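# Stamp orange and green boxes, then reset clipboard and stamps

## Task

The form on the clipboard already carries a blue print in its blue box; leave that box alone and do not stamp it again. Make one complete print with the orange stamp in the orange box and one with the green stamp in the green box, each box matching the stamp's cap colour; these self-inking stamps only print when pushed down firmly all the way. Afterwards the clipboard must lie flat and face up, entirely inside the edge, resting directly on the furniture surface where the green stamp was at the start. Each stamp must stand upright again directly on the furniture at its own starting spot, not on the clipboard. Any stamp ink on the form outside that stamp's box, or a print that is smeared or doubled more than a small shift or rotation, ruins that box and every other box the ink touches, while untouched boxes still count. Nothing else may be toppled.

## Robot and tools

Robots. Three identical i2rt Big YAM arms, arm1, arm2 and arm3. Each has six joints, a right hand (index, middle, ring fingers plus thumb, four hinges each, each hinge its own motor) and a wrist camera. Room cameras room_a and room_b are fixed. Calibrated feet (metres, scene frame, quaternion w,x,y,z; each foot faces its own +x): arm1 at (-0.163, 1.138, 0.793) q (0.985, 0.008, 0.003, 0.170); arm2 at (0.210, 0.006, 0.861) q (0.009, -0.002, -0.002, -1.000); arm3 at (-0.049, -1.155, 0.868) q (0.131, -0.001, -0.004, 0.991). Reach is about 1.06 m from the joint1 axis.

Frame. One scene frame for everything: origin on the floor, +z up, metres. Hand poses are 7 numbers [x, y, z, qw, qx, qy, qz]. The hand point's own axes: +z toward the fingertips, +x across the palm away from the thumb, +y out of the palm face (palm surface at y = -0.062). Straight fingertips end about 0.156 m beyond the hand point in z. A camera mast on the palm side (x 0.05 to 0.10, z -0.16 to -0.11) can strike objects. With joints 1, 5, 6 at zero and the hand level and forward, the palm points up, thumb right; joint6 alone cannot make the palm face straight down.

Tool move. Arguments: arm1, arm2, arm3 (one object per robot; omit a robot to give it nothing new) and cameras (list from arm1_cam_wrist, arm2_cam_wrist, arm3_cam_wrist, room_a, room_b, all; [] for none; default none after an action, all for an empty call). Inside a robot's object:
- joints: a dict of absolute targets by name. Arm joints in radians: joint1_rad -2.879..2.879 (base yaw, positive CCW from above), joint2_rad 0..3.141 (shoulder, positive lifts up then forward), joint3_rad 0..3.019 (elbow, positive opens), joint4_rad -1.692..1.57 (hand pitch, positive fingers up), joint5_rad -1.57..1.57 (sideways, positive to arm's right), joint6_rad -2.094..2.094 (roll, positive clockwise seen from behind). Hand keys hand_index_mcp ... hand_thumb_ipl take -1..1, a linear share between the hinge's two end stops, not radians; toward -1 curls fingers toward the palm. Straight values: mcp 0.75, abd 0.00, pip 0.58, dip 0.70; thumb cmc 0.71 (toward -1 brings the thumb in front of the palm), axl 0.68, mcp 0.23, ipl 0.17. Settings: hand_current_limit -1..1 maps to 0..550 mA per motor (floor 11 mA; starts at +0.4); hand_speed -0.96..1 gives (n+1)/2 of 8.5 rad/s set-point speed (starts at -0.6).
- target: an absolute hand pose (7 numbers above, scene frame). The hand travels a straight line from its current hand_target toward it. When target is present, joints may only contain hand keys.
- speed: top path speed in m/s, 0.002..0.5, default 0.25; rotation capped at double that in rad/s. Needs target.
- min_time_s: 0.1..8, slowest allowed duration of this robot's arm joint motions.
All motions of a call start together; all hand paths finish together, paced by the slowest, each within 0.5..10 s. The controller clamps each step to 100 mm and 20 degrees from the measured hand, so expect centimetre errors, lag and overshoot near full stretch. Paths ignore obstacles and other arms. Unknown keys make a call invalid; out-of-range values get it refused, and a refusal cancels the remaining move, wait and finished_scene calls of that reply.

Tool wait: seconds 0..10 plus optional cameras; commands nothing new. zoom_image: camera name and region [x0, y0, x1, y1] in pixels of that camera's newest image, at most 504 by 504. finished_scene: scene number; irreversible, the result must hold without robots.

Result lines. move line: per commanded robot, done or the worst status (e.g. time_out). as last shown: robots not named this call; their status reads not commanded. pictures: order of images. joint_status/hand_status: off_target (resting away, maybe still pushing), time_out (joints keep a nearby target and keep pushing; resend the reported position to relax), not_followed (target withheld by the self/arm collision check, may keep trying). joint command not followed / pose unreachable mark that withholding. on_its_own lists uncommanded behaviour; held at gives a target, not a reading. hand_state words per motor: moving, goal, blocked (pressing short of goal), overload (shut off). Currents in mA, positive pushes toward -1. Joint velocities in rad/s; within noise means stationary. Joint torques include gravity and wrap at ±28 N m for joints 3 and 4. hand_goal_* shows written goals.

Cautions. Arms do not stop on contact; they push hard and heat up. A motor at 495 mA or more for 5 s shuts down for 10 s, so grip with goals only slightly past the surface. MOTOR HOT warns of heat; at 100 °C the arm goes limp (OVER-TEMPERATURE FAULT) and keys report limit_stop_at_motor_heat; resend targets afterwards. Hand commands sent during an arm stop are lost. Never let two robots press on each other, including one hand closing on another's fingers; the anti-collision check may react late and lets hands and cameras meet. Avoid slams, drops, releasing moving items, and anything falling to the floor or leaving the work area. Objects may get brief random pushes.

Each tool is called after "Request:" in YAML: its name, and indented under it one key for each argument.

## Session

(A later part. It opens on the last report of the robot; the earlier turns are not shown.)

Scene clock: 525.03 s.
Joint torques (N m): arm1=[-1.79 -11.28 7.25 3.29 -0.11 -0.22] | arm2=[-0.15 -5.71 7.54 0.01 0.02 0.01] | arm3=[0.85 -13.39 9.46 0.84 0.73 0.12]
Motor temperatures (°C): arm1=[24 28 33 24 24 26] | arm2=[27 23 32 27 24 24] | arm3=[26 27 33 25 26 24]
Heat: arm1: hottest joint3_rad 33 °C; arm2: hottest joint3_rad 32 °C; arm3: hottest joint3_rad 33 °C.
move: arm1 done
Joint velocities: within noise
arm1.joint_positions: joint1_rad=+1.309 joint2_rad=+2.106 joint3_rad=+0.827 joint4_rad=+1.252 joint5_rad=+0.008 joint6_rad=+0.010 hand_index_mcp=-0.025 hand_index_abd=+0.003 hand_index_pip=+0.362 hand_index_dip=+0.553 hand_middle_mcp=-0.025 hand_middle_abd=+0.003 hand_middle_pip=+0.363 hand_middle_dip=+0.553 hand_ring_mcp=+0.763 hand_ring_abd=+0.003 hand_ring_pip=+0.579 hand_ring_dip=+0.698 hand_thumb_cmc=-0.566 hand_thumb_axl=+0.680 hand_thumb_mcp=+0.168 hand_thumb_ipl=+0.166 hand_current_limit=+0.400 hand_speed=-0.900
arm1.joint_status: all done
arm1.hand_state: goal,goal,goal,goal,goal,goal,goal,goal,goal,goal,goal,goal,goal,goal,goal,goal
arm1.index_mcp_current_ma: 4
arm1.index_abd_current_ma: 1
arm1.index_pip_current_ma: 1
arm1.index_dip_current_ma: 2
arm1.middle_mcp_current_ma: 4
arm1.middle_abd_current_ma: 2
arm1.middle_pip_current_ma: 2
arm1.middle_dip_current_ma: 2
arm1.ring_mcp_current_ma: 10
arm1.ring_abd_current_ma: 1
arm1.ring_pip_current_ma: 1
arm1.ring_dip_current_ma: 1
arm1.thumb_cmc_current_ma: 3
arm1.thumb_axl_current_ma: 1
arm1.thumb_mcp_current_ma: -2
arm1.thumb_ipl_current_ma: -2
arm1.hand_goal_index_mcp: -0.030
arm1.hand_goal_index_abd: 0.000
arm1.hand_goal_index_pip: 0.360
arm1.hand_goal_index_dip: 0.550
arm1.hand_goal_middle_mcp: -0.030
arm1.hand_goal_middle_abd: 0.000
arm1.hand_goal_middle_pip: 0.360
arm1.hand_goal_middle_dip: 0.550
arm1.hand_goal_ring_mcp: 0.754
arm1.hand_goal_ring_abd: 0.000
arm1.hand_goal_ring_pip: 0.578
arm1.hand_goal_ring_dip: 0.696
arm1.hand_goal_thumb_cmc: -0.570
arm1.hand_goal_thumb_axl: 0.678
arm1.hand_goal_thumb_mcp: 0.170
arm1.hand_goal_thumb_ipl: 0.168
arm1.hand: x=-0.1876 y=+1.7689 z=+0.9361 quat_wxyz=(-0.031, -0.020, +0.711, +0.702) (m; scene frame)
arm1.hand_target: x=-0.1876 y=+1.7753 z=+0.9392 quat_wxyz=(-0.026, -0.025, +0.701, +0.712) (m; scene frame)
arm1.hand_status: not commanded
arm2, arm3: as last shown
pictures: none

Request:
move:
  arm1: {"joints": {"joint2_rad": 2.175, "joint3_rad": 0.88, "joint4_rad": 1.305}, "min_time_s": 1.0}
  cameras: ["room_a"]

Request:
zoom_image:
  camera: "room_a"
  region: [500, 240, 584, 324]

Scene clock: 526.50 s.
Joint torques (N m): arm1=[-1.79 -11.4 6.93 3.3 -0.11 -0.22] | arm2=[-0.21 -5.77 7.56 -0.02 0.01 0.01] | arm3=[0.85 -13.45 9.46 0.85 0.73 0.12]
Motor temperatures (°C): arm1=[24 28 33 24 24 26] | arm2=[27 23 32 27 24 24] | arm3=[26 27 33 25 26 24]
Heat: arm1: hottest joint3_rad 33 °C; arm2: hottest joint3_rad 32 °C; arm3: hottest joint3_rad 33 °C.
move: arm1 done
Joint velocities: within noise
arm1.joint_positions: joint1_rad=+1.309 joint2_rad=+2.153 joint3_rad=+0.854 joint4_rad=+1.286 joint5_rad=+0.008 joint6_rad=+0.010 hand_index_mcp=-0.025 hand_index_abd=+0.003 hand_index_pip=+0.362 hand_index_dip=+0.553 hand_middle_mcp=-0.025 hand_middle_abd=+0.003 hand_middle_pip=+0.363 hand_middle_dip=+0.553 hand_ring_mcp=+0.763 hand_ring_abd=+0.003 hand_ring_pip=+0.579 hand_ring_dip=+0.698 hand_thumb_cmc=-0.566 hand_thumb_axl=+0.680 hand_thumb_mcp=+0.168 hand_thumb_ipl=+0.166 hand_current_limit=+0.400 hand_speed=-0.900
arm1.joint_status: all done
arm1.hand_state: goal,goal,goal,goal,goal,goal,goal,goal,goal,goal,goal,goal,goal,goal,goal,goal
arm1.index_mcp_current_ma: 4
arm1.index_abd_current_ma: 1
arm1.index_pip_current_ma: 1
arm1.index_dip_current_ma: 2
arm1.middle_mcp_current_ma: 4
arm1.middle_abd_current_ma: 2
arm1.middle_pip_current_ma: 2
arm1.middle_dip_current_ma: 2
arm1.ring_mcp_current_ma: 10
arm1.ring_abd_current_ma: 1
arm1.ring_pip_current_ma: 1
arm1.ring_dip_current_ma: 1
arm1.thumb_cmc_current_ma: 3
arm1.thumb_axl_current_ma: 1
arm1.thumb_mcp_current_ma: -2
arm1.thumb_ipl_current_ma: -2
arm1.hand_goal_index_mcp: -0.030
arm1.hand_goal_index_abd: 0.000
arm1.hand_goal_index_pip: 0.360
arm1.hand_goal_index_dip: 0.550
arm1.hand_goal_middle_mcp: -0.030
arm1.hand_goal_middle_abd: 0.000
arm1.hand_goal_middle_pip: 0.360
arm1.hand_goal_middle_dip: 0.550
arm1.hand_goal_ring_mcp: 0.754
arm1.hand_goal_ring_abd: 0.000
arm1.hand_goal_ring_pip: 0.578
arm1.hand_goal_ring_dip: 0.696
arm1.hand_goal_thumb_cmc: -0.570
arm1.hand_goal_thumb_axl: 0.678
arm1.hand_goal_thumb_mcp: 0.170
arm1.hand_goal_thumb_ipl: 0.168
arm1.hand: x=-0.1881 y=+1.7740 z=+0.9255 quat_wxyz=(-0.031, -0.019, +0.706, +0.707) (m; scene frame)
arm1.hand_target: x=-0.1880 y=+1.7796 z=+0.9260 quat_wxyz=(-0.026, -0.025, +0.698, +0.715) (m; scene frame)
arm1.hand_status: not commanded
arm2, arm3: as last shown
pictures: room_a
Images, in order (width x height): room_a 672x504.

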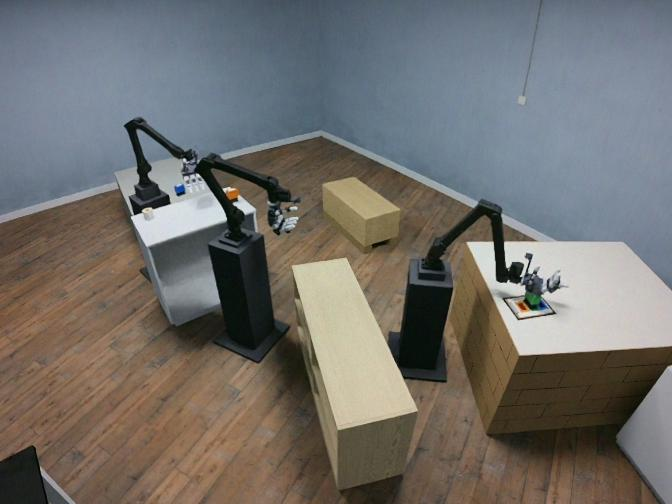

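Scaled by 6.000 from the camera's 672x504 image, which has a finer 960x720 frame.

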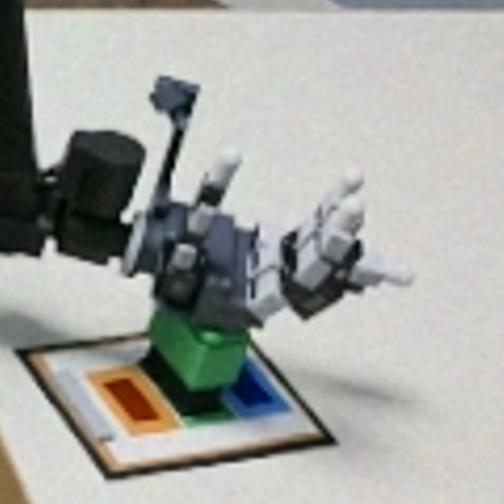

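Request:
move:
  arm1: {"joints": {"joint2_rad": 2.19, "joint3_rad": 0.915, "joint4_rad": 1.29, "joint6_rad": -0.02}, "min_time_s": 1.0}

Scene clock: 528.07 s.
Joint torques (N m): arm1=[-1.79 -11.58 7.1 2.56 -0.11 -0.24] | arm2=[-0.21 -5.71 7.53 -0.01 0.01 0.01] | arm3=[0.91 -13.45 9.44 0.85 0.73 0.12]
Motor temperatures (°C): arm1=[24 28 33 24 24 26] | arm2=[27 23 32 27 24 24] | arm3=[26 27 33 25 26 24]
Heat: arm1: hottest joint3_rad 33 °C; arm2: hottest joint3_rad 32 °C; arm3: hottest joint3_rad 33 °C.
move: arm1 done
Joint velocities: within noise
arm1.joint_positions: joint1_rad=+1.309 joint2_rad=+2.167 joint3_rad=+0.889 joint4_rad=+1.286 joint5_rad=+0.008 joint6_rad=-0.003 hand_index_mcp=-0.025 hand_index_abd=+0.003 hand_index_pip=+0.362 hand_index_dip=+0.553 hand_middle_mcp=-0.025 hand_middle_abd=+0.003 hand_middle_pip=+0.363 hand_middle_dip=+0.553 hand_ring_mcp=+0.763 hand_ring_abd=+0.003 hand_ring_pip=+0.579 hand_ring_dip=+0.698 hand_thumb_cmc=-0.566 hand_thumb_axl=+0.680 hand_thumb_mcp=+0.168 hand_thumb_ipl=+0.166 hand_current_limit=+0.400 hand_speed=-0.900
arm1.joint_status: all done
arm1.hand_state: goal,goal,goal,goal,goal,goal,goal,goal,goal,goal,goal,goal,goal,goal,goal,goal
arm1.index_mcp_current_ma: 4
arm1.index_abd_current_ma: 1
arm1.index_pip_current_ma: 1
arm1.index_dip_current_ma: 2
arm1.middle_mcp_current_ma: 4
arm1.middle_abd_current_ma: 2
arm1.middle_pip_current_ma: 2
arm1.middle_dip_current_ma: 2
arm1.ring_mcp_current_ma: 10
arm1.ring_abd_current_ma: 1
arm1.ring_pip_current_ma: 1
arm1.ring_dip_current_ma: 1
arm1.thumb_cmc_current_ma: 3
arm1.thumb_axl_current_ma: 1
arm1.thumb_mcp_current_ma: -2
arm1.thumb_ipl_current_ma: -2
arm1.hand_goal_index_mcp: -0.030
arm1.hand_goal_index_abd: 0.000
arm1.hand_goal_index_pip: 0.360
arm1.hand_goal_index_dip: 0.550
arm1.hand_goal_middle_mcp: -0.030
arm1.hand_goal_middle_abd: 0.000
arm1.hand_goal_middle_pip: 0.360
arm1.hand_goal_middle_dip: 0.550
arm1.hand_goal_ring_mcp: 0.754
arm1.hand_goal_ring_abd: 0.000
arm1.hand_goal_ring_pip: 0.578
arm1.hand_goal_ring_dip: 0.696
arm1.hand_goal_thumb_cmc: -0.570
arm1.hand_goal_thumb_axl: 0.678
arm1.hand_goal_thumb_mcp: 0.170
arm1.hand_goal_thumb_ipl: 0.168
arm1.hand: x=-0.1899 y=+1.7836 z=+0.9297 quat_wxyz=(-0.027, -0.024, +0.698, +0.715) (m; scene frame)
arm1.hand_target: x=-0.1900 y=+1.7904 z=+0.9256 quat_wxyz=(-0.021, -0.029, +0.696, +0.717) (m; scene frame)
arm1.hand_status: not commanded
arm2, arm3: as last shown
pictures: none

Request:
move:
  arm1: {"joints": {"joint2_rad": 2.215, "joint3_rad": 0.915, "joint4_rad": 1.29}, "min_time_s": 1.0}

Request:
move:
  arm1: {"joints": {"joint2_rad": 2.24, "joint3_rad": 0.915, "joint4_rad": 1.315}, "min_time_s": 1.0}
  cameras: ["room_a"]

Request:
zoom_image:
  camera: "room_a"
  region: [500, 240, 584, 324]

Scene clock: 529.60 s.
Joint torques (N m): arm1=[-1.73 -11.11 6.63 2.59 -0.12 -0.2] | arm2=[-0.21 -5.66 7.53 -0.01 0.01 0.01] | arm3=[0.85 -13.39 9.46 0.85 0.73 0.12]
Motor temperatures (°C): arm1=[24 28 33 24 24 26] | arm2=[27 23 32 27 24 24] | arm3=[26 27 33 25 26 24]
Heat: arm1: hottest joint3_rad 33 °C; arm2: hottest joint3_rad 32 °C; arm3: hottest joint3_rad 33 °C.
move: arm1 done
Joint velocities: within noise
arm1.joint_positions: joint1_rad=+1.309 joint2_rad=+2.184 joint3_rad=+0.893 joint4_rad=+1.286 joint5_rad=+0.008 joint6_rad=-0.006 hand_index_mcp=-0.025 hand_index_abd=+0.003 hand_index_pip=+0.362 hand_index_dip=+0.553 hand_middle_mcp=-0.025 hand_middle_abd=+0.003 hand_middle_pip=+0.363 hand_middle_dip=+0.553 hand_ring_mcp=+0.763 hand_ring_abd=+0.003 hand_ring_pip=+0.579 hand_ring_dip=+0.698 hand_thumb_cmc=-0.567 hand_thumb_axl=+0.680 hand_thumb_mcp=+0.168 hand_thumb_ipl=+0.166 hand_current_limit=+0.400 hand_speed=-0.900
arm1.joint_status: all done
arm1.hand_state: goal,goal,goal,goal,goal,goal,goal,goal,goal,goal,goal,goal,goal,goal,goal,goal
arm1.index_mcp_current_ma: 4
arm1.index_abd_current_ma: 1
arm1.index_pip_current_ma: 1
arm1.index_dip_current_ma: 2
arm1.middle_mcp_current_ma: 4
arm1.middle_abd_current_ma: 1
arm1.middle_pip_current_ma: 2
arm1.middle_dip_current_ma: 2
arm1.ring_mcp_current_ma: 10
arm1.ring_abd_current_ma: 1
arm1.ring_pip_current_ma: 1
arm1.ring_dip_current_ma: 1
arm1.thumb_cmc_current_ma: 2
arm1.thumb_axl_current_ma: 1
arm1.thumb_mcp_current_ma: -2
arm1.thumb_ipl_current_ma: -2
arm1.hand_goal_index_mcp: -0.030
arm1.hand_goal_index_abd: 0.000
arm1.hand_goal_index_pip: 0.360
arm1.hand_goal_index_dip: 0.550
arm1.hand_goal_middle_mcp: -0.030
arm1.hand_goal_middle_abd: 0.000
arm1.hand_goal_middle_pip: 0.360
arm1.hand_goal_middle_dip: 0.550
arm1.hand_goal_ring_mcp: 0.754
arm1.hand_goal_ring_abd: 0.000
arm1.hand_goal_ring_pip: 0.578
arm1.hand_goal_ring_dip: 0.696
arm1.hand_goal_thumb_cmc: -0.570
arm1.hand_goal_thumb_axl: 0.678
arm1.hand_goal_thumb_mcp: 0.170
arm1.hand_goal_thumb_ipl: 0.168
arm1.hand: x=-0.1903 y=+1.7846 z=+0.9204 quat_wxyz=(-0.026, -0.025, +0.703, +0.710) (m; scene frame)
arm1.hand_target: x=-0.1901 y=+1.7902 z=+0.9100 quat_wxyz=(-0.021, -0.030, +0.705, +0.709) (m; scene frame)
arm1.hand_status: not commanded
arm2, arm3: as last shown
pictures: none

Scene clock: 530.90 s.
Joint torques (N m): arm1=[-1.79 -10.17 6.05 2.58 -0.11 -0.18] | arm2=[-0.15 -5.71 7.53 -0.01 0.02 0.01] | arm3=[0.85 -13.39 9.47 0.85 0.73 0.12]
Motor temperatures (°C): arm1=[24 28 33 24 24 26] | arm2=[27 23 32 27 24 24] | arm3=[26 27 33 25 26 24]
Heat: arm1: hottest joint3_rad 33 °C; arm2: hottest joint3_rad 32 °C; arm3: hottest joint3_rad 33 °C.
move: arm1 done
Joint velocities: within noise
arm1.joint_positions: joint1_rad=+1.309 joint2_rad=+2.196 joint3_rad=+0.899 joint4_rad=+1.312 joint5_rad=+0.008 joint6_rad=-0.008 hand_index_mcp=-0.025 hand_index_abd=+0.003 hand_index_pip=+0.362 hand_index_dip=+0.553 hand_middle_mcp=-0.025 hand_middle_abd=+0.003 hand_middle_pip=+0.363 hand_middle_dip=+0.553 hand_ring_mcp=+0.763 hand_ring_abd=+0.003 hand_ring_pip=+0.579 hand_ring_dip=+0.698 hand_thumb_cmc=-0.567 hand_thumb_axl=+0.680 hand_thumb_mcp=+0.168 hand_thumb_ipl=+0.166 hand_current_limit=+0.400 hand_speed=-0.900
arm1.joint_status: all done
arm1.hand_state: goal,goal,goal,goal,goal,goal,goal,goal,goal,goal,goal,goal,goal,goal,goal,goal
arm1.index_mcp_current_ma: 4
arm1.index_abd_current_ma: 1
arm1.index_pip_current_ma: 1
arm1.index_dip_current_ma: 2
arm1.middle_mcp_current_ma: 4
arm1.middle_abd_current_ma: 1
arm1.middle_pip_current_ma: 2
arm1.middle_dip_current_ma: 2
arm1.ring_mcp_current_ma: 10
arm1.ring_abd_current_ma: 1
arm1.ring_pip_current_ma: 1
arm1.ring_dip_current_ma: 1
arm1.thumb_cmc_current_ma: 2
arm1.thumb_axl_current_ma: 1
arm1.thumb_mcp_current_ma: -2
arm1.thumb_ipl_current_ma: -2
arm1.hand_goal_index_mcp: -0.030
arm1.hand_goal_index_abd: 0.000
arm1.hand_goal_index_pip: 0.360
arm1.hand_goal_index_dip: 0.550
arm1.hand_goal_middle_mcp: -0.030
arm1.hand_goal_middle_abd: 0.000
arm1.hand_goal_middle_pip: 0.360
arm1.hand_goal_middle_dip: 0.550
arm1.hand_goal_ring_mcp: 0.754
arm1.hand_goal_ring_abd: 0.000
arm1.hand_goal_ring_pip: 0.578
arm1.hand_goal_ring_dip: 0.696
arm1.hand_goal_thumb_cmc: -0.570
arm1.hand_goal_thumb_axl: 0.678
arm1.hand_goal_thumb_mcp: 0.170
arm1.hand_goal_thumb_ipl: 0.168
arm1.hand: x=-0.1904 y=+1.7840 z=+0.9213 quat_wxyz=(-0.025, -0.025, +0.696, +0.717) (m; scene frame)
arm1.hand_target: x=-0.1900 y=+1.7876 z=+0.9001 quat_wxyz=(-0.021, -0.030, +0.705, +0.709) (m; scene frame)
arm1.hand_status: not commanded
arm2.joint_positions: joint1_rad=-1.260 joint2_rad=+1.098 joint3_rad=+0.756 joint4_rad=-1.210 joint5_rad=+0.007 joint6_rad=-0.017 hand_index_mcp=+0.085 hand_index_abd=-0.001 hand_index_pip=-0.365 hand_index_dip=+0.699 hand_middle_mcp=+0.086 hand_middle_abd=+0.001 hand_middle_pip=-0.365 hand_middle_dip=+0.699 hand_ring_mcp=+0.116 hand_ring_abd=-0.002 hand_ring_pip=-0.409 hand_ring_dip=+0.700 hand_thumb_cmc=-0.569 hand_thumb_axl=+0.679 hand_thumb_mcp=+0.490 hand_thumb_ipl=+0.096 hand_current_limit=+0.750 hand_speed=-0.750
arm2.joint_status: not commanded
arm2.hand_state: goal,goal,goal,goal,goal,goal,goal,goal,goal,goal,goal,goal,goal,goal,goal,goal
arm2.index_mcp_current_ma: 62
arm2.index_abd_current_ma: -2
arm2.index_pip_current_ma: 26
arm2.index_dip_current_ma: 12
arm2.middle_mcp_current_ma: 67
arm2.middle_abd_current_ma: 2
arm2.middle_pip_current_ma: 24
arm2.middle_dip_current_ma: 10
arm2.ring_mcp_current_ma: 68
arm2.ring_abd_current_ma: -6
arm2.ring_pip_current_ma: 24
arm2.ring_dip_current_ma: 13
arm2.thumb_cmc_current_ma: 3
arm2.thumb_axl_current_ma: 3
arm2.thumb_mcp_current_ma: -52
arm2.thumb_ipl_current_ma: -21
arm2.hand_goal_index_mcp: 0.070
arm2.hand_goal_index_abd: 0.000
arm2.hand_goal_index_pip: -0.372
arm2.hand_goal_index_dip: 0.696
arm2.hand_goal_middle_mcp: 0.070
arm2.hand_goal_middle_abd: 0.000
arm2.hand_goal_middle_pip: -0.372
arm2.hand_goal_middle_dip: 0.696
arm2.hand_goal_ring_mcp: 0.100
arm2.hand_goal_ring_abd: 0.000
arm2.hand_goal_ring_pip: -0.416
arm2.hand_goal_ring_dip: 0.696
arm2.hand_goal_thumb_cmc: -0.570
arm2.hand_goal_thumb_axl: 0.678
arm2.hand_goal_thumb_mcp: 0.500
arm2.hand_goal_thumb_ipl: 0.100
arm2.hand: x=+0.1163 y=+0.3541 z=+0.9844 quat_wxyz=(+0.001, +0.172, -0.985, -0.008) (m; scene frame)
arm2.hand_target: x=+0.1179 y=+0.3509 z=+0.9840 quat_wxyz=(+0.000, +0.173, -0.985, -0.005) (m; scene frame)
arm2.hand_status: not commanded
arm3.joint_positions: joint1_rad=-0.908 joint2_rad=+1.495 joint3_rad=+0.802 joint4_rad=-0.169 joint5_rad=+0.720 joint6_rad=+0.668 hand_index_mcp=+0.759 hand_index_abd=+0.000 hand_index_pip=+0.577 hand_index_dip=+0.694 hand_middle_mcp=+0.760 hand_middle_abd=+0.000 hand_middle_pip=+0.577 hand_middle_dip=+0.694 hand_ring_mcp=+0.759 hand_ring_abd=-0.001 hand_ring_pip=+0.575 hand_ring_dip=+0.694 hand_thumb_cmc=-0.569 hand_thumb_axl=+0.680 hand_thumb_mcp=+0.169 hand_thumb_ipl=+0.167 hand_current_limit=+0.400 hand_speed=-0.600
arm3.joint_status: not commanded
arm3.hand_state: goal,goal,goal,goal,goal,goal,goal,goal,goal,goal,goal,goal,goal,goal,goal,goal
arm3.index_mcp_current_ma: 11
arm3.index_abd_current_ma: 0
arm3.index_pip_current_ma: -1
arm3.index_dip_current_ma: -4
arm3.middle_mcp_current_ma: 14
arm3.middle_abd_current_ma: 0
arm3.middle_pip_current_ma: -1
arm3.middle_dip_current_ma: -4
arm3.ring_mcp_current_ma: 13
arm3.ring_abd_current_ma: -2
arm3.ring_pip_current_ma: -1
arm3.ring_dip_current_ma: -4
arm3.thumb_cmc_current_ma: 1
arm3.thumb_axl_current_ma: 5
arm3.thumb_mcp_current_ma: -2
arm3.thumb_ipl_current_ma: -2
arm3.hand_goal_index_mcp: 0.754
arm3.hand_goal_index_abd: 0.000
arm3.hand_goal_index_pip: 0.578
arm3.hand_goal_index_dip: 0.696
arm3.hand_goal_middle_mcp: 0.754
arm3.hand_goal_middle_abd: 0.000
arm3.hand_goal_middle_pip: 0.578
arm3.hand_goal_middle_dip: 0.696
arm3.hand_goal_ring_mcp: 0.754
arm3.hand_goal_ring_abd: 0.000
arm3.hand_goal_ring_pip: 0.576
arm3.hand_goal_ring_dip: 0.696
arm3.hand_goal_thumb_cmc: -0.570
arm3.hand_goal_thumb_axl: 0.678
arm3.hand_goal_thumb_mcp: 0.170
arm3.hand_goal_thumb_ipl: 0.168
arm3.hand: x=-0.0883 y=-0.6328 z=+1.0548 quat_wxyz=(+0.120, +0.238, +0.852, +0.451) (m; scene frame)
arm3.hand_target: x=-0.0900 y=-0.6350 z=+1.0500 quat_wxyz=(+0.123, +0.237, +0.855, +0.445) (m; scene frame)
arm3.hand_status: not commanded
pictures: room_a
Images, in order (width x height): room_a 672x504.

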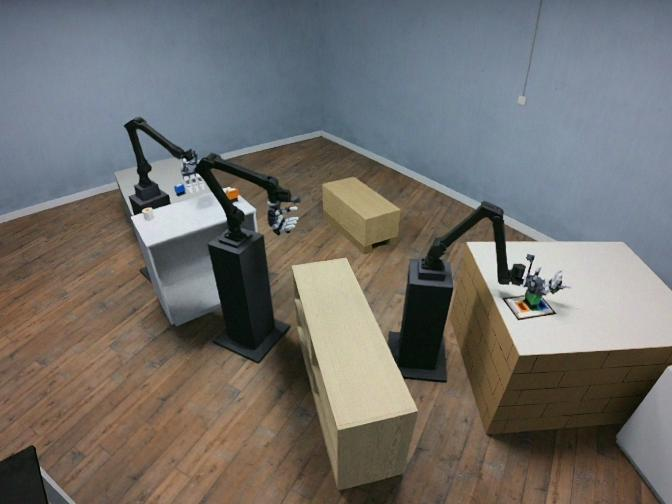

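Scaled by 6.000 from the camera's 672x504 image, which has a finer 960x720 frame.

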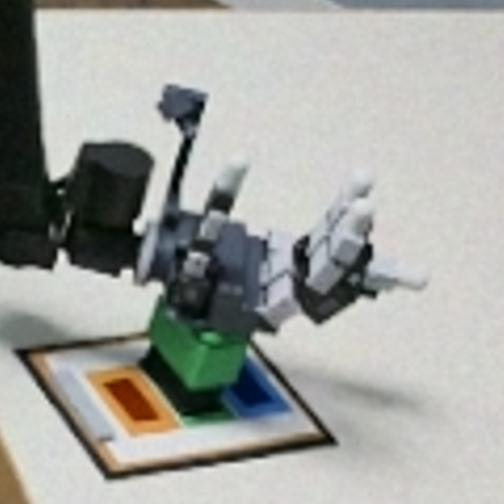

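Request:
move:
  arm1: {"joints": {"joint2_rad": 2.26, "joint3_rad": 0.91, "joint4_rad": 1.275}, "min_time_s": 1.0}

Request:
move:
  arm1: {"joints": {"joint2_rad": 2.3, "joint3_rad": 0.9, "joint4_rad": 1.26}, "min_time_s": 1.0}
  cameras: ["room_a"]

Request:
zoom_image:
  camera: "room_a"
  region: [500, 240, 584, 324]

Scene clock: 532.33 s.
Joint torques (N m): arm1=[-1.79 -9.58 5.26 1.25 -0.11 -0.17] | arm2=[-0.15 -5.77 7.53 -0.01 0.01 0.01] | arm3=[0.79 -13.45 9.46 0.84 0.73 0.12]
Motor temperatures (°C): arm1=[24 28 33 24 24 26] | arm2=[27 23 32 27 24 24] | arm3=[26 27 33 25 26 24]
Heat: arm1: hottest joint3_rad 33 °C; arm2: hottest joint3_rad 32 °C; arm3: hottest joint3_rad 33 °C.
move: arm1 done
Joint velocities: within noise
arm1.joint_positions: joint1_rad=+1.309 joint2_rad=+2.206 joint3_rad=+0.902 joint4_rad=+1.301 joint5_rad=+0.008 joint6_rad=-0.009 hand_index_mcp=-0.025 hand_index_abd=+0.003 hand_index_pip=+0.362 hand_index_dip=+0.553 hand_middle_mcp=-0.025 hand_middle_abd=+0.003 hand_middle_pip=+0.363 hand_middle_dip=+0.553 hand_ring_mcp=+0.763 hand_ring_abd=+0.003 hand_ring_pip=+0.579 hand_ring_dip=+0.698 hand_thumb_cmc=-0.567 hand_thumb_axl=+0.680 hand_thumb_mcp=+0.168 hand_thumb_ipl=+0.166 hand_current_limit=+0.400 hand_speed=-0.900
arm1.joint_status: all done
arm1.hand_state: goal,goal,goal,goal,goal,goal,goal,goal,goal,goal,goal,goal,goal,goal,goal,goal
arm1.index_mcp_current_ma: 4
arm1.index_abd_current_ma: 1
arm1.index_pip_current_ma: 1
arm1.index_dip_current_ma: 2
arm1.middle_mcp_current_ma: 4
arm1.middle_abd_current_ma: 1
arm1.middle_pip_current_ma: 2
arm1.middle_dip_current_ma: 2
arm1.ring_mcp_current_ma: 10
arm1.ring_abd_current_ma: 1
arm1.ring_pip_current_ma: 1
arm1.ring_dip_current_ma: 1
arm1.thumb_cmc_current_ma: 2
arm1.thumb_axl_current_ma: 1
arm1.thumb_mcp_current_ma: -2
arm1.thumb_ipl_current_ma: -2
arm1.hand_goal_index_mcp: -0.030
arm1.hand_goal_index_abd: 0.000
arm1.hand_goal_index_pip: 0.360
arm1.hand_goal_index_dip: 0.550
arm1.hand_goal_middle_mcp: -0.030
arm1.hand_goal_middle_abd: 0.000
arm1.hand_goal_middle_pip: 0.360
arm1.hand_goal_middle_dip: 0.550
arm1.hand_goal_ring_mcp: 0.754
arm1.hand_goal_ring_abd: 0.000
arm1.hand_goal_ring_pip: 0.578
arm1.hand_goal_ring_dip: 0.696
arm1.hand_goal_thumb_cmc: -0.570
arm1.hand_goal_thumb_axl: 0.678
arm1.hand_goal_thumb_mcp: 0.170
arm1.hand_goal_thumb_ipl: 0.168
arm1.hand: x=-0.1907 y=+1.7857 z=+0.9135 quat_wxyz=(-0.025, -0.026, +0.702, +0.711) (m; scene frame)
arm1.hand_target: x=-0.1902 y=+1.7884 z=+0.8761 quat_wxyz=(-0.020, -0.031, +0.727, +0.685) (m; scene frame)
arm1.hand_status: not commanded
arm2, arm3: as last shown
pictures: none

Scene clock: 533.63 s.
Joint torques (N m): arm1=[-1.73 -8.47 3.66 0.7 -0.11 -0.11] | arm2=[-0.15 -5.71 7.51 -0.01 0.02 0.01] | arm3=[0.79 -13.45 9.47 0.85 0.73 0.12]
Motor temperatures (°C): arm1=[24 28 33 24 24 26] | arm2=[27 23 32 27 24 24] | arm3=[26 27 33 25 26 24]
Heat: arm1: hottest joint3_rad 33 °C; arm2: hottest joint3_rad 32 °C; arm3: hottest joint3_rad 33 °C.
move: arm1 done
Joint velocities: within noise
arm1.joint_positions: joint1_rad=+1.309 joint2_rad=+2.231 joint3_rad=+0.909 joint4_rad=+1.298 joint5_rad=+0.008 joint6_rad=-0.015 hand_index_mcp=-0.025 hand_index_abd=+0.003 hand_index_pip=+0.362 hand_index_dip=+0.553 hand_middle_mcp=-0.025 hand_middle_abd=+0.003 hand_middle_pip=+0.363 hand_middle_dip=+0.553 hand_ring_mcp=+0.763 hand_ring_abd=+0.003 hand_ring_pip=+0.579 hand_ring_dip=+0.698 hand_thumb_cmc=-0.567 hand_thumb_axl=+0.680 hand_thumb_mcp=+0.168 hand_thumb_ipl=+0.166 hand_current_limit=+0.400 hand_speed=-0.900
arm1.joint_status: all done
arm1.hand_state: goal,goal,goal,goal,goal,goal,goal,goal,goal,goal,goal,goal,goal,goal,goal,goal
arm1.index_mcp_current_ma: 4
arm1.index_abd_current_ma: 1
arm1.index_pip_current_ma: 1
arm1.index_dip_current_ma: 2
arm1.middle_mcp_current_ma: 4
arm1.middle_abd_current_ma: 1
arm1.middle_pip_current_ma: 2
arm1.middle_dip_current_ma: 2
arm1.ring_mcp_current_ma: 10
arm1.ring_abd_current_ma: 1
arm1.ring_pip_current_ma: 1
arm1.ring_dip_current_ma: 1
arm1.thumb_cmc_current_ma: 2
arm1.thumb_axl_current_ma: 1
arm1.thumb_mcp_current_ma: -2
arm1.thumb_ipl_current_ma: -2
arm1.hand_goal_index_mcp: -0.030
arm1.hand_goal_index_abd: 0.000
arm1.hand_goal_index_pip: 0.360
arm1.hand_goal_index_dip: 0.550
arm1.hand_goal_middle_mcp: -0.030
arm1.hand_goal_middle_abd: 0.000
arm1.hand_goal_middle_pip: 0.360
arm1.hand_goal_middle_dip: 0.550
arm1.hand_goal_ring_mcp: 0.754
arm1.hand_goal_ring_abd: 0.000
arm1.hand_goal_ring_pip: 0.578
arm1.hand_goal_ring_dip: 0.696
arm1.hand_goal_thumb_cmc: -0.570
arm1.hand_goal_thumb_axl: 0.678
arm1.hand_goal_thumb_mcp: 0.170
arm1.hand_goal_thumb_ipl: 0.168
arm1.hand: x=-0.1915 y=+1.7874 z=+0.8996 quat_wxyz=(-0.022, -0.029, +0.710, +0.703) (m; scene frame)
arm1.hand_target: x=-0.1901 y=+1.7838 z=+0.8435 quat_wxyz=(-0.019, -0.032, +0.749, +0.661) (m; scene frame)
arm1.hand_status: not commanded
arm2, arm3: as last shown
pictures: room_a
Images, in order (width x height): room_a 672x504.

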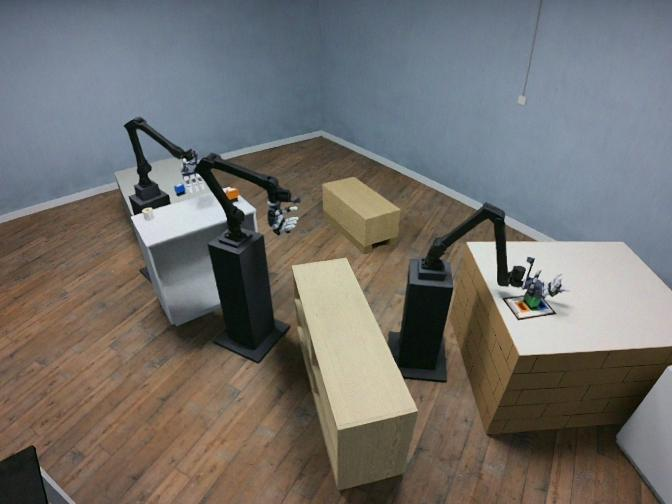

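Scaled by 6.000 from the camera's 672x504 image, which has a finer 960x720 frame.

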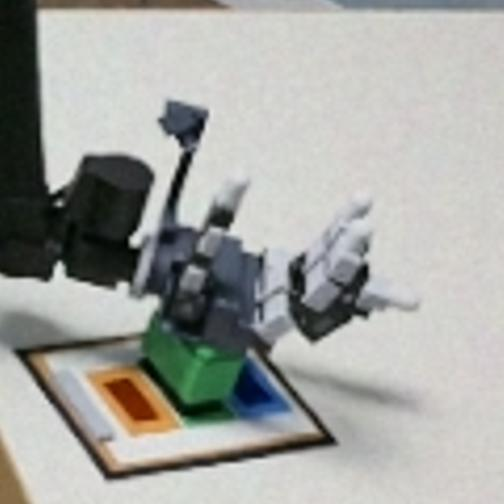

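Request:
move:
  arm1: {"joints": {"joint2_rad": 2.36, "joint3_rad": 0.87, "joint4_rad": 1.225}, "min_time_s": 1.0}

Request:
move:
  arm1: {"joints": {"joint2_rad": 2.42, "joint3_rad": 0.845, "joint4_rad": 1.19}, "min_time_s": 1.0}
  cameras: ["room_a"]

Request:
zoom_image:
  camera: "room_a"
  region: [500, 240, 584, 324]

Scene clock: 536.67 s.
Joint torques (N m): arm1=[-1.79 -5.54 0.87 -0.49 -0.08 -0.03] | arm2=[-0.21 -5.77 7.54 -0.02 0.02 0.01] | arm3=[0.85 -13.45 9.46 0.85 0.74 0.12]
Motor temperatures (°C): arm1=[24 28 33 24 24 26] | arm2=[27 23 32 27 24 24] | arm3=[26 27 33 25 26 24]
Heat: arm1: hottest joint3_rad 33 °C; arm2: hottest joint3_rad 32 °C; arm3: hottest joint3_rad 33 °C.
move: arm1 time_out
Joint velocities: within noise
arm1.joint_positions: joint1_rad=+1.309 joint2_rad=+2.248 joint3_rad=+0.909 joint4_rad=+1.289 joint5_rad=+0.007 joint6_rad=-0.025 hand_index_mcp=-0.025 hand_index_abd=+0.003 hand_index_pip=+0.362 hand_index_dip=+0.553 hand_middle_mcp=-0.025 hand_middle_abd=+0.003 hand_middle_pip=+0.363 hand_middle_dip=+0.553 hand_ring_mcp=+0.763 hand_ring_abd=+0.003 hand_ring_pip=+0.579 hand_ring_dip=+0.698 hand_thumb_cmc=-0.567 hand_thumb_axl=+0.680 hand_thumb_mcp=+0.168 hand_thumb_ipl=+0.166 hand_current_limit=+0.400 hand_speed=-0.900
arm1.joint_status: joint4_rad time_out (moved -0.008 of -0.073); the others done
arm1.hand_state: goal,goal,goal,goal,goal,goal,goal,goal,goal,goal,goal,goal,goal,goal,goal,goal
arm1.index_mcp_current_ma: 5
arm1.index_abd_current_ma: 1
arm1.index_pip_current_ma: 1
arm1.index_dip_current_ma: 2
arm1.middle_mcp_current_ma: 4
arm1.middle_abd_current_ma: 1
arm1.middle_pip_current_ma: 2
arm1.middle_dip_current_ma: 2
arm1.ring_mcp_current_ma: 11
arm1.ring_abd_current_ma: 1
arm1.ring_pip_current_ma: 1
arm1.ring_dip_current_ma: 1
arm1.thumb_cmc_current_ma: 2
arm1.thumb_axl_current_ma: 1
arm1.thumb_mcp_current_ma: -2
arm1.thumb_ipl_current_ma: -2
arm1.hand_goal_index_mcp: -0.030
arm1.hand_goal_index_abd: 0.000
arm1.hand_goal_index_pip: 0.360
arm1.hand_goal_index_dip: 0.550
arm1.hand_goal_middle_mcp: -0.030
arm1.hand_goal_middle_abd: 0.000
arm1.hand_goal_middle_pip: 0.360
arm1.hand_goal_middle_dip: 0.550
arm1.hand_goal_ring_mcp: 0.754
arm1.hand_goal_ring_abd: 0.000
arm1.hand_goal_ring_pip: 0.578
arm1.hand_goal_ring_dip: 0.696
arm1.hand_goal_thumb_cmc: -0.570
arm1.hand_goal_thumb_axl: 0.678
arm1.hand_goal_thumb_mcp: 0.170
arm1.hand_goal_thumb_ipl: 0.168
arm1.on_its_own: joint4_rad reads +1.289 and still pushes toward +1.225 since a time_out
arm1.hand: x=-0.1926 y=+1.7875 z=+0.8871 quat_wxyz=(-0.019, -0.033, +0.718, +0.695) (m; scene frame)
arm1.hand_target: x=-0.1893 y=+1.7684 z=+0.7881 quat_wxyz=(-0.018, -0.035, +0.789, +0.613) (m; scene frame)
arm1.hand_status: not commanded
arm2, arm3: as last shown
pictures: none

not run: a stop came earlier in this reply.

Scaled by 6.000 from the camera's 672x504 image, which has a finer 960x720 frame.
This view is cut from an older image: the scene may have changed since it was taken.

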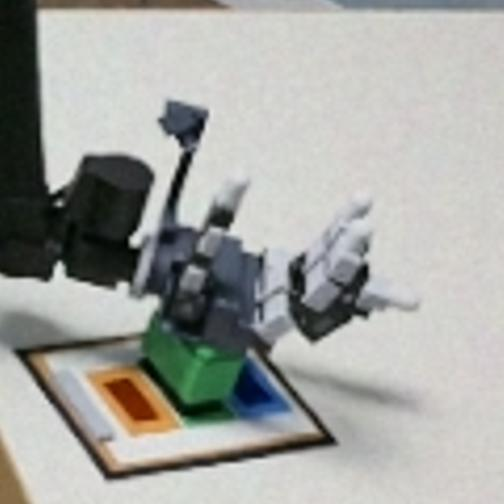

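Request:
move:
  arm1: {"joints": {"joint2_rad": 2.38, "joint3_rad": 0.86, "joint4_rad": 1.27}, "min_time_s": 1.0}
  cameras: ["room_a"]

Request:
zoom_image:
  camera: "room_a"
  region: [500, 240, 584, 324]

Request:
zoom_image:
  camera: "room_a"
  region: [518, 280, 552, 316]

Scene clock: 538.37 s.
Joint torques (N m): arm1=[-1.79 -4.95 0.39 0.03 -0.08 -0.03] | arm2=[-0.15 -5.71 7.53 -0.02 0.01 0.01] | arm3=[0.85 -13.39 9.47 0.85 0.73 0.12]
Motor temperatures (°C): arm1=[24 28 33 24 24 26] | arm2=[27 23 32 27 24 24] | arm3=[26 27 33 25 26 24]
Heat: arm1: hottest joint3_rad 33 °C; arm2: hottest joint3_rad 32 °C; arm3: hottest joint3_rad 33 °C.
move: arm1 done
Joint velocities: within noise
arm1.joint_positions: joint1_rad=+1.309 joint2_rad=+2.259 joint3_rad=+0.903 joint4_rad=+1.323 joint5_rad=+0.007 joint6_rad=-0.025 hand_index_mcp=-0.025 hand_index_abd=+0.003 hand_index_pip=+0.362 hand_index_dip=+0.553 hand_middle_mcp=-0.025 hand_middle_abd=+0.003 hand_middle_pip=+0.363 hand_middle_dip=+0.553 hand_ring_mcp=+0.763 hand_ring_abd=+0.003 hand_ring_pip=+0.579 hand_ring_dip=+0.698 hand_thumb_cmc=-0.567 hand_thumb_axl=+0.680 hand_thumb_mcp=+0.168 hand_thumb_ipl=+0.166 hand_current_limit=+0.400 hand_speed=-0.900
arm1.joint_status: all done
arm1.hand_state: goal,goal,goal,goal,goal,goal,goal,goal,goal,goal,goal,goal,goal,goal,goal,goal
arm1.index_mcp_current_ma: 5
arm1.index_abd_current_ma: 1
arm1.index_pip_current_ma: 1
arm1.index_dip_current_ma: 2
arm1.middle_mcp_current_ma: 4
arm1.middle_abd_current_ma: 1
arm1.middle_pip_current_ma: 2
arm1.middle_dip_current_ma: 2
arm1.ring_mcp_current_ma: 11
arm1.ring_abd_current_ma: 1
arm1.ring_pip_current_ma: 1
arm1.ring_dip_current_ma: 1
arm1.thumb_cmc_current_ma: 2
arm1.thumb_axl_current_ma: 1
arm1.thumb_mcp_current_ma: -2
arm1.thumb_ipl_current_ma: -2
arm1.hand_goal_index_mcp: -0.030
arm1.hand_goal_index_abd: 0.000
arm1.hand_goal_index_pip: 0.360
arm1.hand_goal_index_dip: 0.550
arm1.hand_goal_middle_mcp: -0.030
arm1.hand_goal_middle_abd: 0.000
arm1.hand_goal_middle_pip: 0.360
arm1.hand_goal_middle_dip: 0.550
arm1.hand_goal_ring_mcp: 0.754
arm1.hand_goal_ring_abd: 0.000
arm1.hand_goal_ring_pip: 0.578
arm1.hand_goal_ring_dip: 0.696
arm1.hand_goal_thumb_cmc: -0.570
arm1.hand_goal_thumb_axl: 0.678
arm1.hand_goal_thumb_mcp: 0.170
arm1.hand_goal_thumb_ipl: 0.168
arm1.hand: x=-0.1922 y=+1.7828 z=+0.8860 quat_wxyz=(-0.019, -0.033, +0.713, +0.700) (m; scene frame)
arm1.hand_target: x=-0.1887 y=+1.7610 z=+0.7848 quat_wxyz=(-0.018, -0.034, +0.784, +0.619) (m; scene frame)
arm1.hand_status: not commanded
arm2, arm3: as last shown
pictures: room_a
Images, in order (width x height): room_a 672x504.

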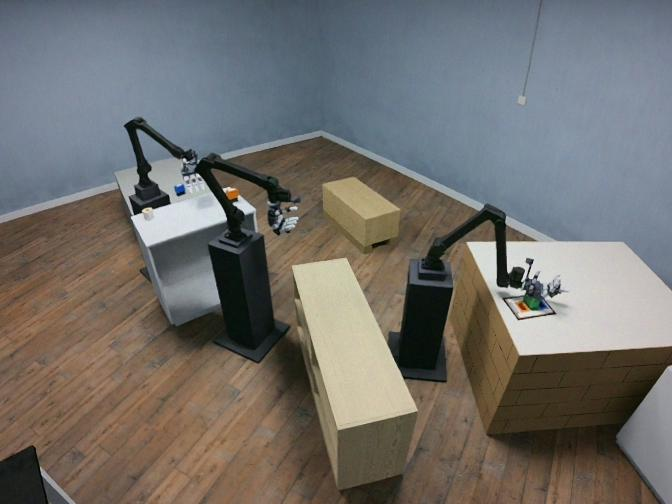

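Scaled by 6.000 from the camera's 672x504 image, which has a finer 960x720 frame.

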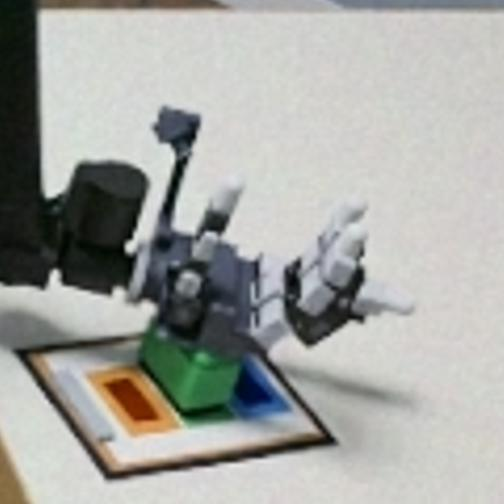

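Scaled by 14.000 from the camera's 672x504 image, which has a finer 960x720 frame.

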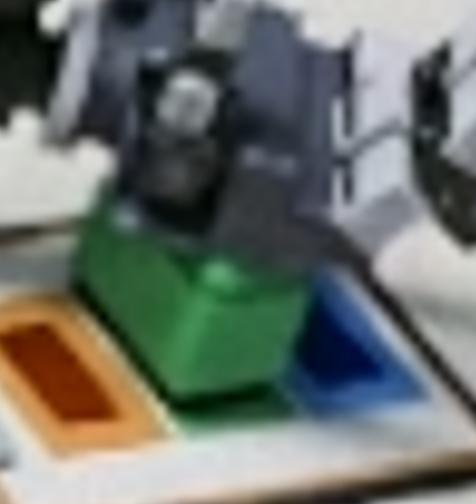

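Request:
move:
  arm1: {"joints": {"joint2_rad": 2.44, "joint3_rad": 0.86, "joint4_rad": 1.265}, "min_time_s": 1.0}

Request:
move:
  arm1: {"joints": {"joint2_rad": 2.5, "joint3_rad": 0.845, "joint4_rad": 1.25}, "min_time_s": 1.0}
  cameras: ["room_a"]

Request:
zoom_image:
  camera: "room_a"
  region: [518, 280, 552, 316]

Scene clock: 541.30 s.
Joint torques (N m): arm1=[-1.73 -1.49 0.24 -1.32 -0.09 -0.02] | arm2=[-0.15 -5.77 7.56 -0.01 0.02 0.01] | arm3=[0.79 -13.45 9.47 0.85 0.73 0.12]
Motor temperatures (°C): arm1=[24 28 33 24 24 26] | arm2=[27 23 32 27 24 24] | arm3=[26 27 33 25 26 24]
Heat: arm1: hottest joint3_rad 33 °C; arm2: hottest joint3_rad 32 °C; arm3: hottest joint3_rad 33 °C.
move: arm1 time_out
Joint velocities: within noise
arm1.joint_positions: joint1_rad=+1.309 joint2_rad=+2.271 joint3_rad=+0.904 joint4_rad=+1.346 joint5_rad=+0.007 joint6_rad=-0.025 hand_index_mcp=-0.025 hand_index_abd=+0.003 hand_index_pip=+0.362 hand_index_dip=+0.553 hand_middle_mcp=-0.025 hand_middle_abd=+0.003 hand_middle_pip=+0.363 hand_middle_dip=+0.553 hand_ring_mcp=+0.763 hand_ring_abd=+0.003 hand_ring_pip=+0.579 hand_ring_dip=+0.698 hand_thumb_cmc=-0.567 hand_thumb_axl=+0.680 hand_thumb_mcp=+0.168 hand_thumb_ipl=+0.166 hand_current_limit=+0.400 hand_speed=-0.900
arm1.joint_status: joint2_rad time_out (moved +0.012 of +0.181); joint4_rad time_out (moved +0.024 of -0.058); the others done
arm1.hand_state: goal,goal,goal,goal,goal,goal,goal,goal,goal,goal,goal,goal,goal,goal,goal,goal
arm1.index_mcp_current_ma: 5
arm1.index_abd_current_ma: 1
arm1.index_pip_current_ma: 1
arm1.index_dip_current_ma: 2
arm1.middle_mcp_current_ma: 4
arm1.middle_abd_current_ma: 1
arm1.middle_pip_current_ma: 2
arm1.middle_dip_current_ma: 2
arm1.ring_mcp_current_ma: 11
arm1.ring_abd_current_ma: 1
arm1.ring_pip_current_ma: 1
arm1.ring_dip_current_ma: 1
arm1.thumb_cmc_current_ma: 2
arm1.thumb_axl_current_ma: 1
arm1.thumb_mcp_current_ma: -2
arm1.thumb_ipl_current_ma: -2
arm1.hand_goal_index_mcp: -0.030
arm1.hand_goal_index_abd: 0.000
arm1.hand_goal_index_pip: 0.360
arm1.hand_goal_index_dip: 0.550
arm1.hand_goal_middle_mcp: -0.030
arm1.hand_goal_middle_abd: 0.000
arm1.hand_goal_middle_pip: 0.360
arm1.hand_goal_middle_dip: 0.550
arm1.hand_goal_ring_mcp: 0.754
arm1.hand_goal_ring_abd: 0.000
arm1.hand_goal_ring_pip: 0.578
arm1.hand_goal_ring_dip: 0.696
arm1.hand_goal_thumb_cmc: -0.570
arm1.hand_goal_thumb_axl: 0.678
arm1.hand_goal_thumb_mcp: 0.170
arm1.hand_goal_thumb_ipl: 0.168
arm1.on_its_own: joint2_rad reads +2.271 and still pushes toward +2.440 since a time_out; joint4_rad reads +1.346 and still pushes toward +1.265 since a time_out
arm1.hand: x=-0.1920 y=+1.7808 z=+0.8849 quat_wxyz=(-0.019, -0.032, +0.708, +0.705) (m; scene frame)
arm1.hand_target: x=-0.1883 y=+1.7518 z=+0.7475 quat_wxyz=(-0.017, -0.035, +0.804, +0.593) (m; scene frame)
arm1.hand_status: not commanded
arm2, arm3: as last shown
pictures: none

not run: a stop came earlier in this reply.

Scaled by 14.000 from the camera's 672x504 image, which has a finer 960x720 frame.
This view is cut from an older image: the scene may have changed since it was taken.

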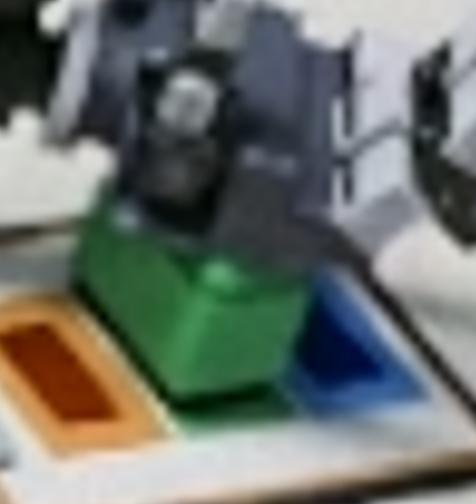

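Request:
move:
  arm1: {"joints": {"joint2_rad": 2.5, "joint3_rad": 0.875, "joint4_rad": 1.25}, "min_time_s": 1.0}
  cameras: ["room_a"]

Request:
zoom_image:
  camera: "room_a"
  region: [518, 280, 552, 316]

Scene clock: 544.23 s.
Joint torques (N m): arm1=[-1.79 1.32 -0.12 -2.21 -0.08 0.07] | arm2=[-0.21 -5.77 7.53 -0.01 0.01 0.01] | arm3=[0.85 -13.45 9.47 0.87 0.73 0.12]
Motor temperatures (°C): arm1=[24 28 33 24 24 26] | arm2=[27 23 32 27 24 24] | arm3=[26 27 33 25 26 24]
Heat: arm1: hottest joint3_rad 33 °C; arm2: hottest joint3_rad 32 °C; arm3: hottest joint3_rad 33 °C.
move: arm1 time_out
Joint velocities: within noise
arm1.joint_positions: joint1_rad=+1.309 joint2_rad=+2.289 joint3_rad=+0.924 joint4_rad=+1.350 joint5_rad=+0.007 joint6_rad=-0.035 hand_index_mcp=-0.025 hand_index_abd=+0.003 hand_index_pip=+0.362 hand_index_dip=+0.553 hand_middle_mcp=-0.025 hand_middle_abd=+0.003 hand_middle_pip=+0.363 hand_middle_dip=+0.553 hand_ring_mcp=+0.763 hand_ring_abd=+0.003 hand_ring_pip=+0.579 hand_ring_dip=+0.698 hand_thumb_cmc=-0.567 hand_thumb_axl=+0.680 hand_thumb_mcp=+0.168 hand_thumb_ipl=+0.166 hand_current_limit=+0.400 hand_speed=-0.900
arm1.joint_status: joint2_rad time_out (moved +0.018 of +0.229); joint4_rad time_out (moved +0.004 of -0.096); the others done
arm1.hand_state: goal,goal,goal,goal,goal,goal,goal,goal,goal,goal,goal,goal,goal,goal,goal,goal
arm1.index_mcp_current_ma: 5
arm1.index_abd_current_ma: 1
arm1.index_pip_current_ma: 1
arm1.index_dip_current_ma: 2
arm1.middle_mcp_current_ma: 4
arm1.middle_abd_current_ma: 1
arm1.middle_pip_current_ma: 2
arm1.middle_dip_current_ma: 2
arm1.ring_mcp_current_ma: 11
arm1.ring_abd_current_ma: 1
arm1.ring_pip_current_ma: 1
arm1.ring_dip_current_ma: 1
arm1.thumb_cmc_current_ma: 2
arm1.thumb_axl_current_ma: 1
arm1.thumb_mcp_current_ma: -2
arm1.thumb_ipl_current_ma: -2
arm1.hand_goal_index_mcp: -0.030
arm1.hand_goal_index_abd: 0.000
arm1.hand_goal_index_pip: 0.360
arm1.hand_goal_index_dip: 0.550
arm1.hand_goal_middle_mcp: -0.030
arm1.hand_goal_middle_abd: 0.000
arm1.hand_goal_middle_pip: 0.360
arm1.hand_goal_middle_dip: 0.550
arm1.hand_goal_ring_mcp: 0.754
arm1.hand_goal_ring_abd: 0.000
arm1.hand_goal_ring_pip: 0.578
arm1.hand_goal_ring_dip: 0.696
arm1.hand_goal_thumb_cmc: -0.570
arm1.hand_goal_thumb_axl: 0.678
arm1.hand_goal_thumb_mcp: 0.170
arm1.hand_goal_thumb_ipl: 0.168
arm1.on_its_own: joint2_rad reads +2.289 and still pushes toward +2.500 since a time_out; joint4_rad reads +1.350 and still pushes toward +1.250 since a time_out
arm1.hand: x=-0.1933 y=+1.7852 z=+0.8814 quat_wxyz=(-0.016, -0.036, +0.706, +0.707) (m; scene frame)
arm1.hand_target: x=-0.1880 y=+1.7457 z=+0.7118 quat_wxyz=(-0.017, -0.036, +0.822, +0.569) (m; scene frame)
arm1.hand_status: not commanded
arm2, arm3: as last shown
pictures: room_a
Images, in order (width x height): room_a 672x504.

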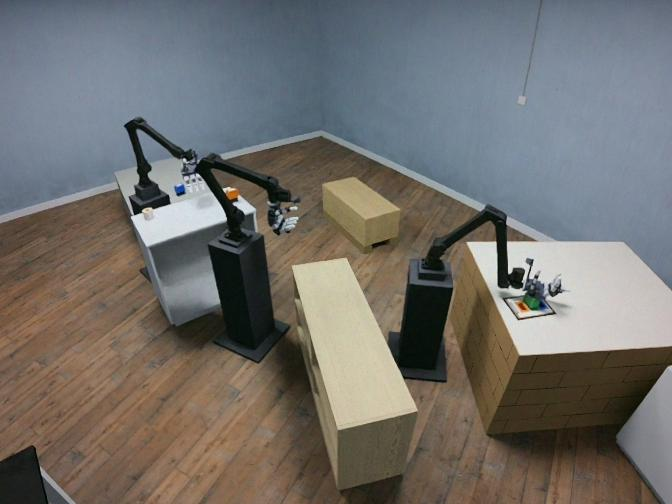

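Scaled by 14.000 from the camera's 672x504 image, which has a finer 960x720 frame.

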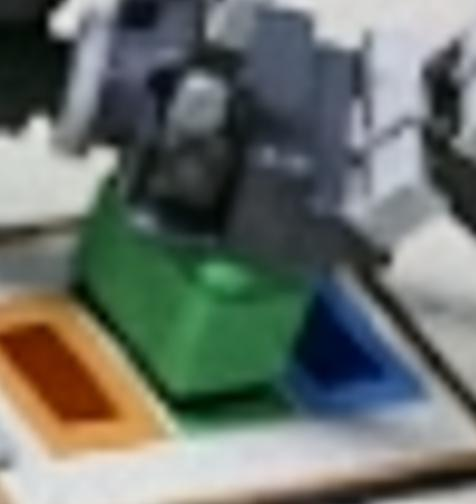

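Request:
move:
  arm1: {"joints": {"joint2_rad": 2.57, "joint3_rad": 0.86, "joint4_rad": 1.235, "joint6_rad": 0.005}, "min_time_s": 1.0}
  cameras: ["room_a"]

Request:
zoom_image:
  camera: "room_a"
  region: [518, 280, 552, 316]

Scene clock: 547.27 s.
Joint torques (N m): arm1=[-1.73 5.6 -1.54 -3.66 -0.09 0.28] | arm2=[-0.15 -5.77 7.53 -0.01 0.01 0.01] | arm3=[0.79 -13.45 9.46 0.84 0.73 0.12]
Motor temperatures (°C): arm1=[24 28 32 24 24 26] | arm2=[27 23 32 27 24 24] | arm3=[26 27 33 25 26 24]
Heat: arm1: hottest joint3_rad 32 °C; arm2: hottest joint3_rad 32 °C; arm3: hottest joint3_rad 33 °C.
move: arm1 time_out
Joint velocities: within noise
arm1.joint_positions: joint1_rad=+1.309 joint2_rad=+2.298 joint3_rad=+0.924 joint4_rad=+1.366 joint5_rad=+0.007 joint6_rad=-0.035 hand_index_mcp=-0.025 hand_index_abd=+0.003 hand_index_pip=+0.362 hand_index_dip=+0.553 hand_middle_mcp=-0.025 hand_middle_abd=+0.003 hand_middle_pip=+0.363 hand_middle_dip=+0.553 hand_ring_mcp=+0.763 hand_ring_abd=+0.003 hand_ring_pip=+0.579 hand_ring_dip=+0.698 hand_thumb_cmc=-0.567 hand_thumb_axl=+0.680 hand_thumb_mcp=+0.168 hand_thumb_ipl=+0.166 hand_current_limit=+0.400 hand_speed=-0.900
arm1.joint_status: joint2_rad time_out (moved +0.009 of +0.281); joint4_rad time_out (moved +0.016 of -0.115); joint6_rad time_out (moved +0.000 of +0.040); the others done
arm1.hand_state: goal,goal,goal,goal,goal,goal,goal,goal,goal,goal,goal,goal,goal,goal,goal,goal
arm1.index_mcp_current_ma: 5
arm1.index_abd_current_ma: 1
arm1.index_pip_current_ma: 1
arm1.index_dip_current_ma: 2
arm1.middle_mcp_current_ma: 4
arm1.middle_abd_current_ma: 1
arm1.middle_pip_current_ma: 2
arm1.middle_dip_current_ma: 2
arm1.ring_mcp_current_ma: 11
arm1.ring_abd_current_ma: 1
arm1.ring_pip_current_ma: 1
arm1.ring_dip_current_ma: 1
arm1.thumb_cmc_current_ma: 2
arm1.thumb_axl_current_ma: 1
arm1.thumb_mcp_current_ma: -2
arm1.thumb_ipl_current_ma: -2
arm1.hand_goal_index_mcp: -0.030
arm1.hand_goal_index_abd: 0.000
arm1.hand_goal_index_pip: 0.360
arm1.hand_goal_index_dip: 0.550
arm1.hand_goal_middle_mcp: -0.030
arm1.hand_goal_middle_abd: 0.000
arm1.hand_goal_middle_pip: 0.360
arm1.hand_goal_middle_dip: 0.550
arm1.hand_goal_ring_mcp: 0.754
arm1.hand_goal_ring_abd: 0.000
arm1.hand_goal_ring_pip: 0.578
arm1.hand_goal_ring_dip: 0.696
arm1.hand_goal_thumb_cmc: -0.570
arm1.hand_goal_thumb_axl: 0.678
arm1.hand_goal_thumb_mcp: 0.170
arm1.hand_goal_thumb_ipl: 0.168
arm1.on_its_own: joint2_rad reads +2.298 and still pushes toward +2.570 since a time_out; joint4_rad reads +1.366 and still pushes toward +1.235 since a time_out; joint6_rad reads -0.035 and still pushes toward +0.005 since a time_out
arm1.hand: x=-0.1932 y=+1.7834 z=+0.8796 quat_wxyz=(-0.016, -0.036, +0.704, +0.709) (m; scene frame)
arm1.hand_target: x=-0.1845 y=+1.7229 z=+0.6637 quat_wxyz=(-0.022, -0.027, +0.849, +0.527) (m; scene frame)
arm1.hand_status: not commanded
arm2, arm3: as last shown
pictures: room_a
Images, in order (width x height): room_a 672x504.

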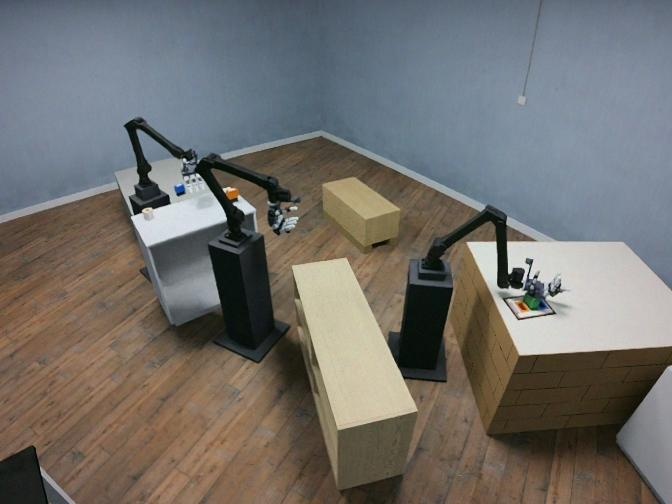

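Scaled by 14.000 from the camera's 672x504 image, which has a finer 960x720 frame.

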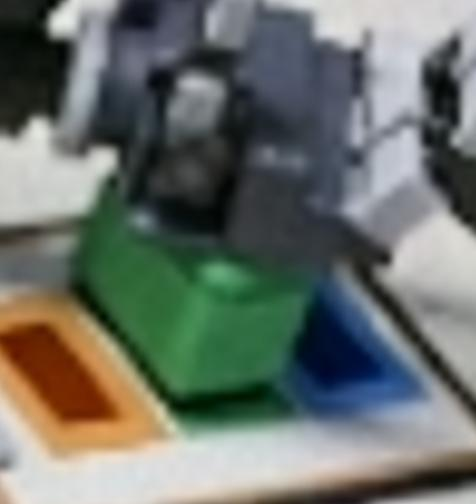

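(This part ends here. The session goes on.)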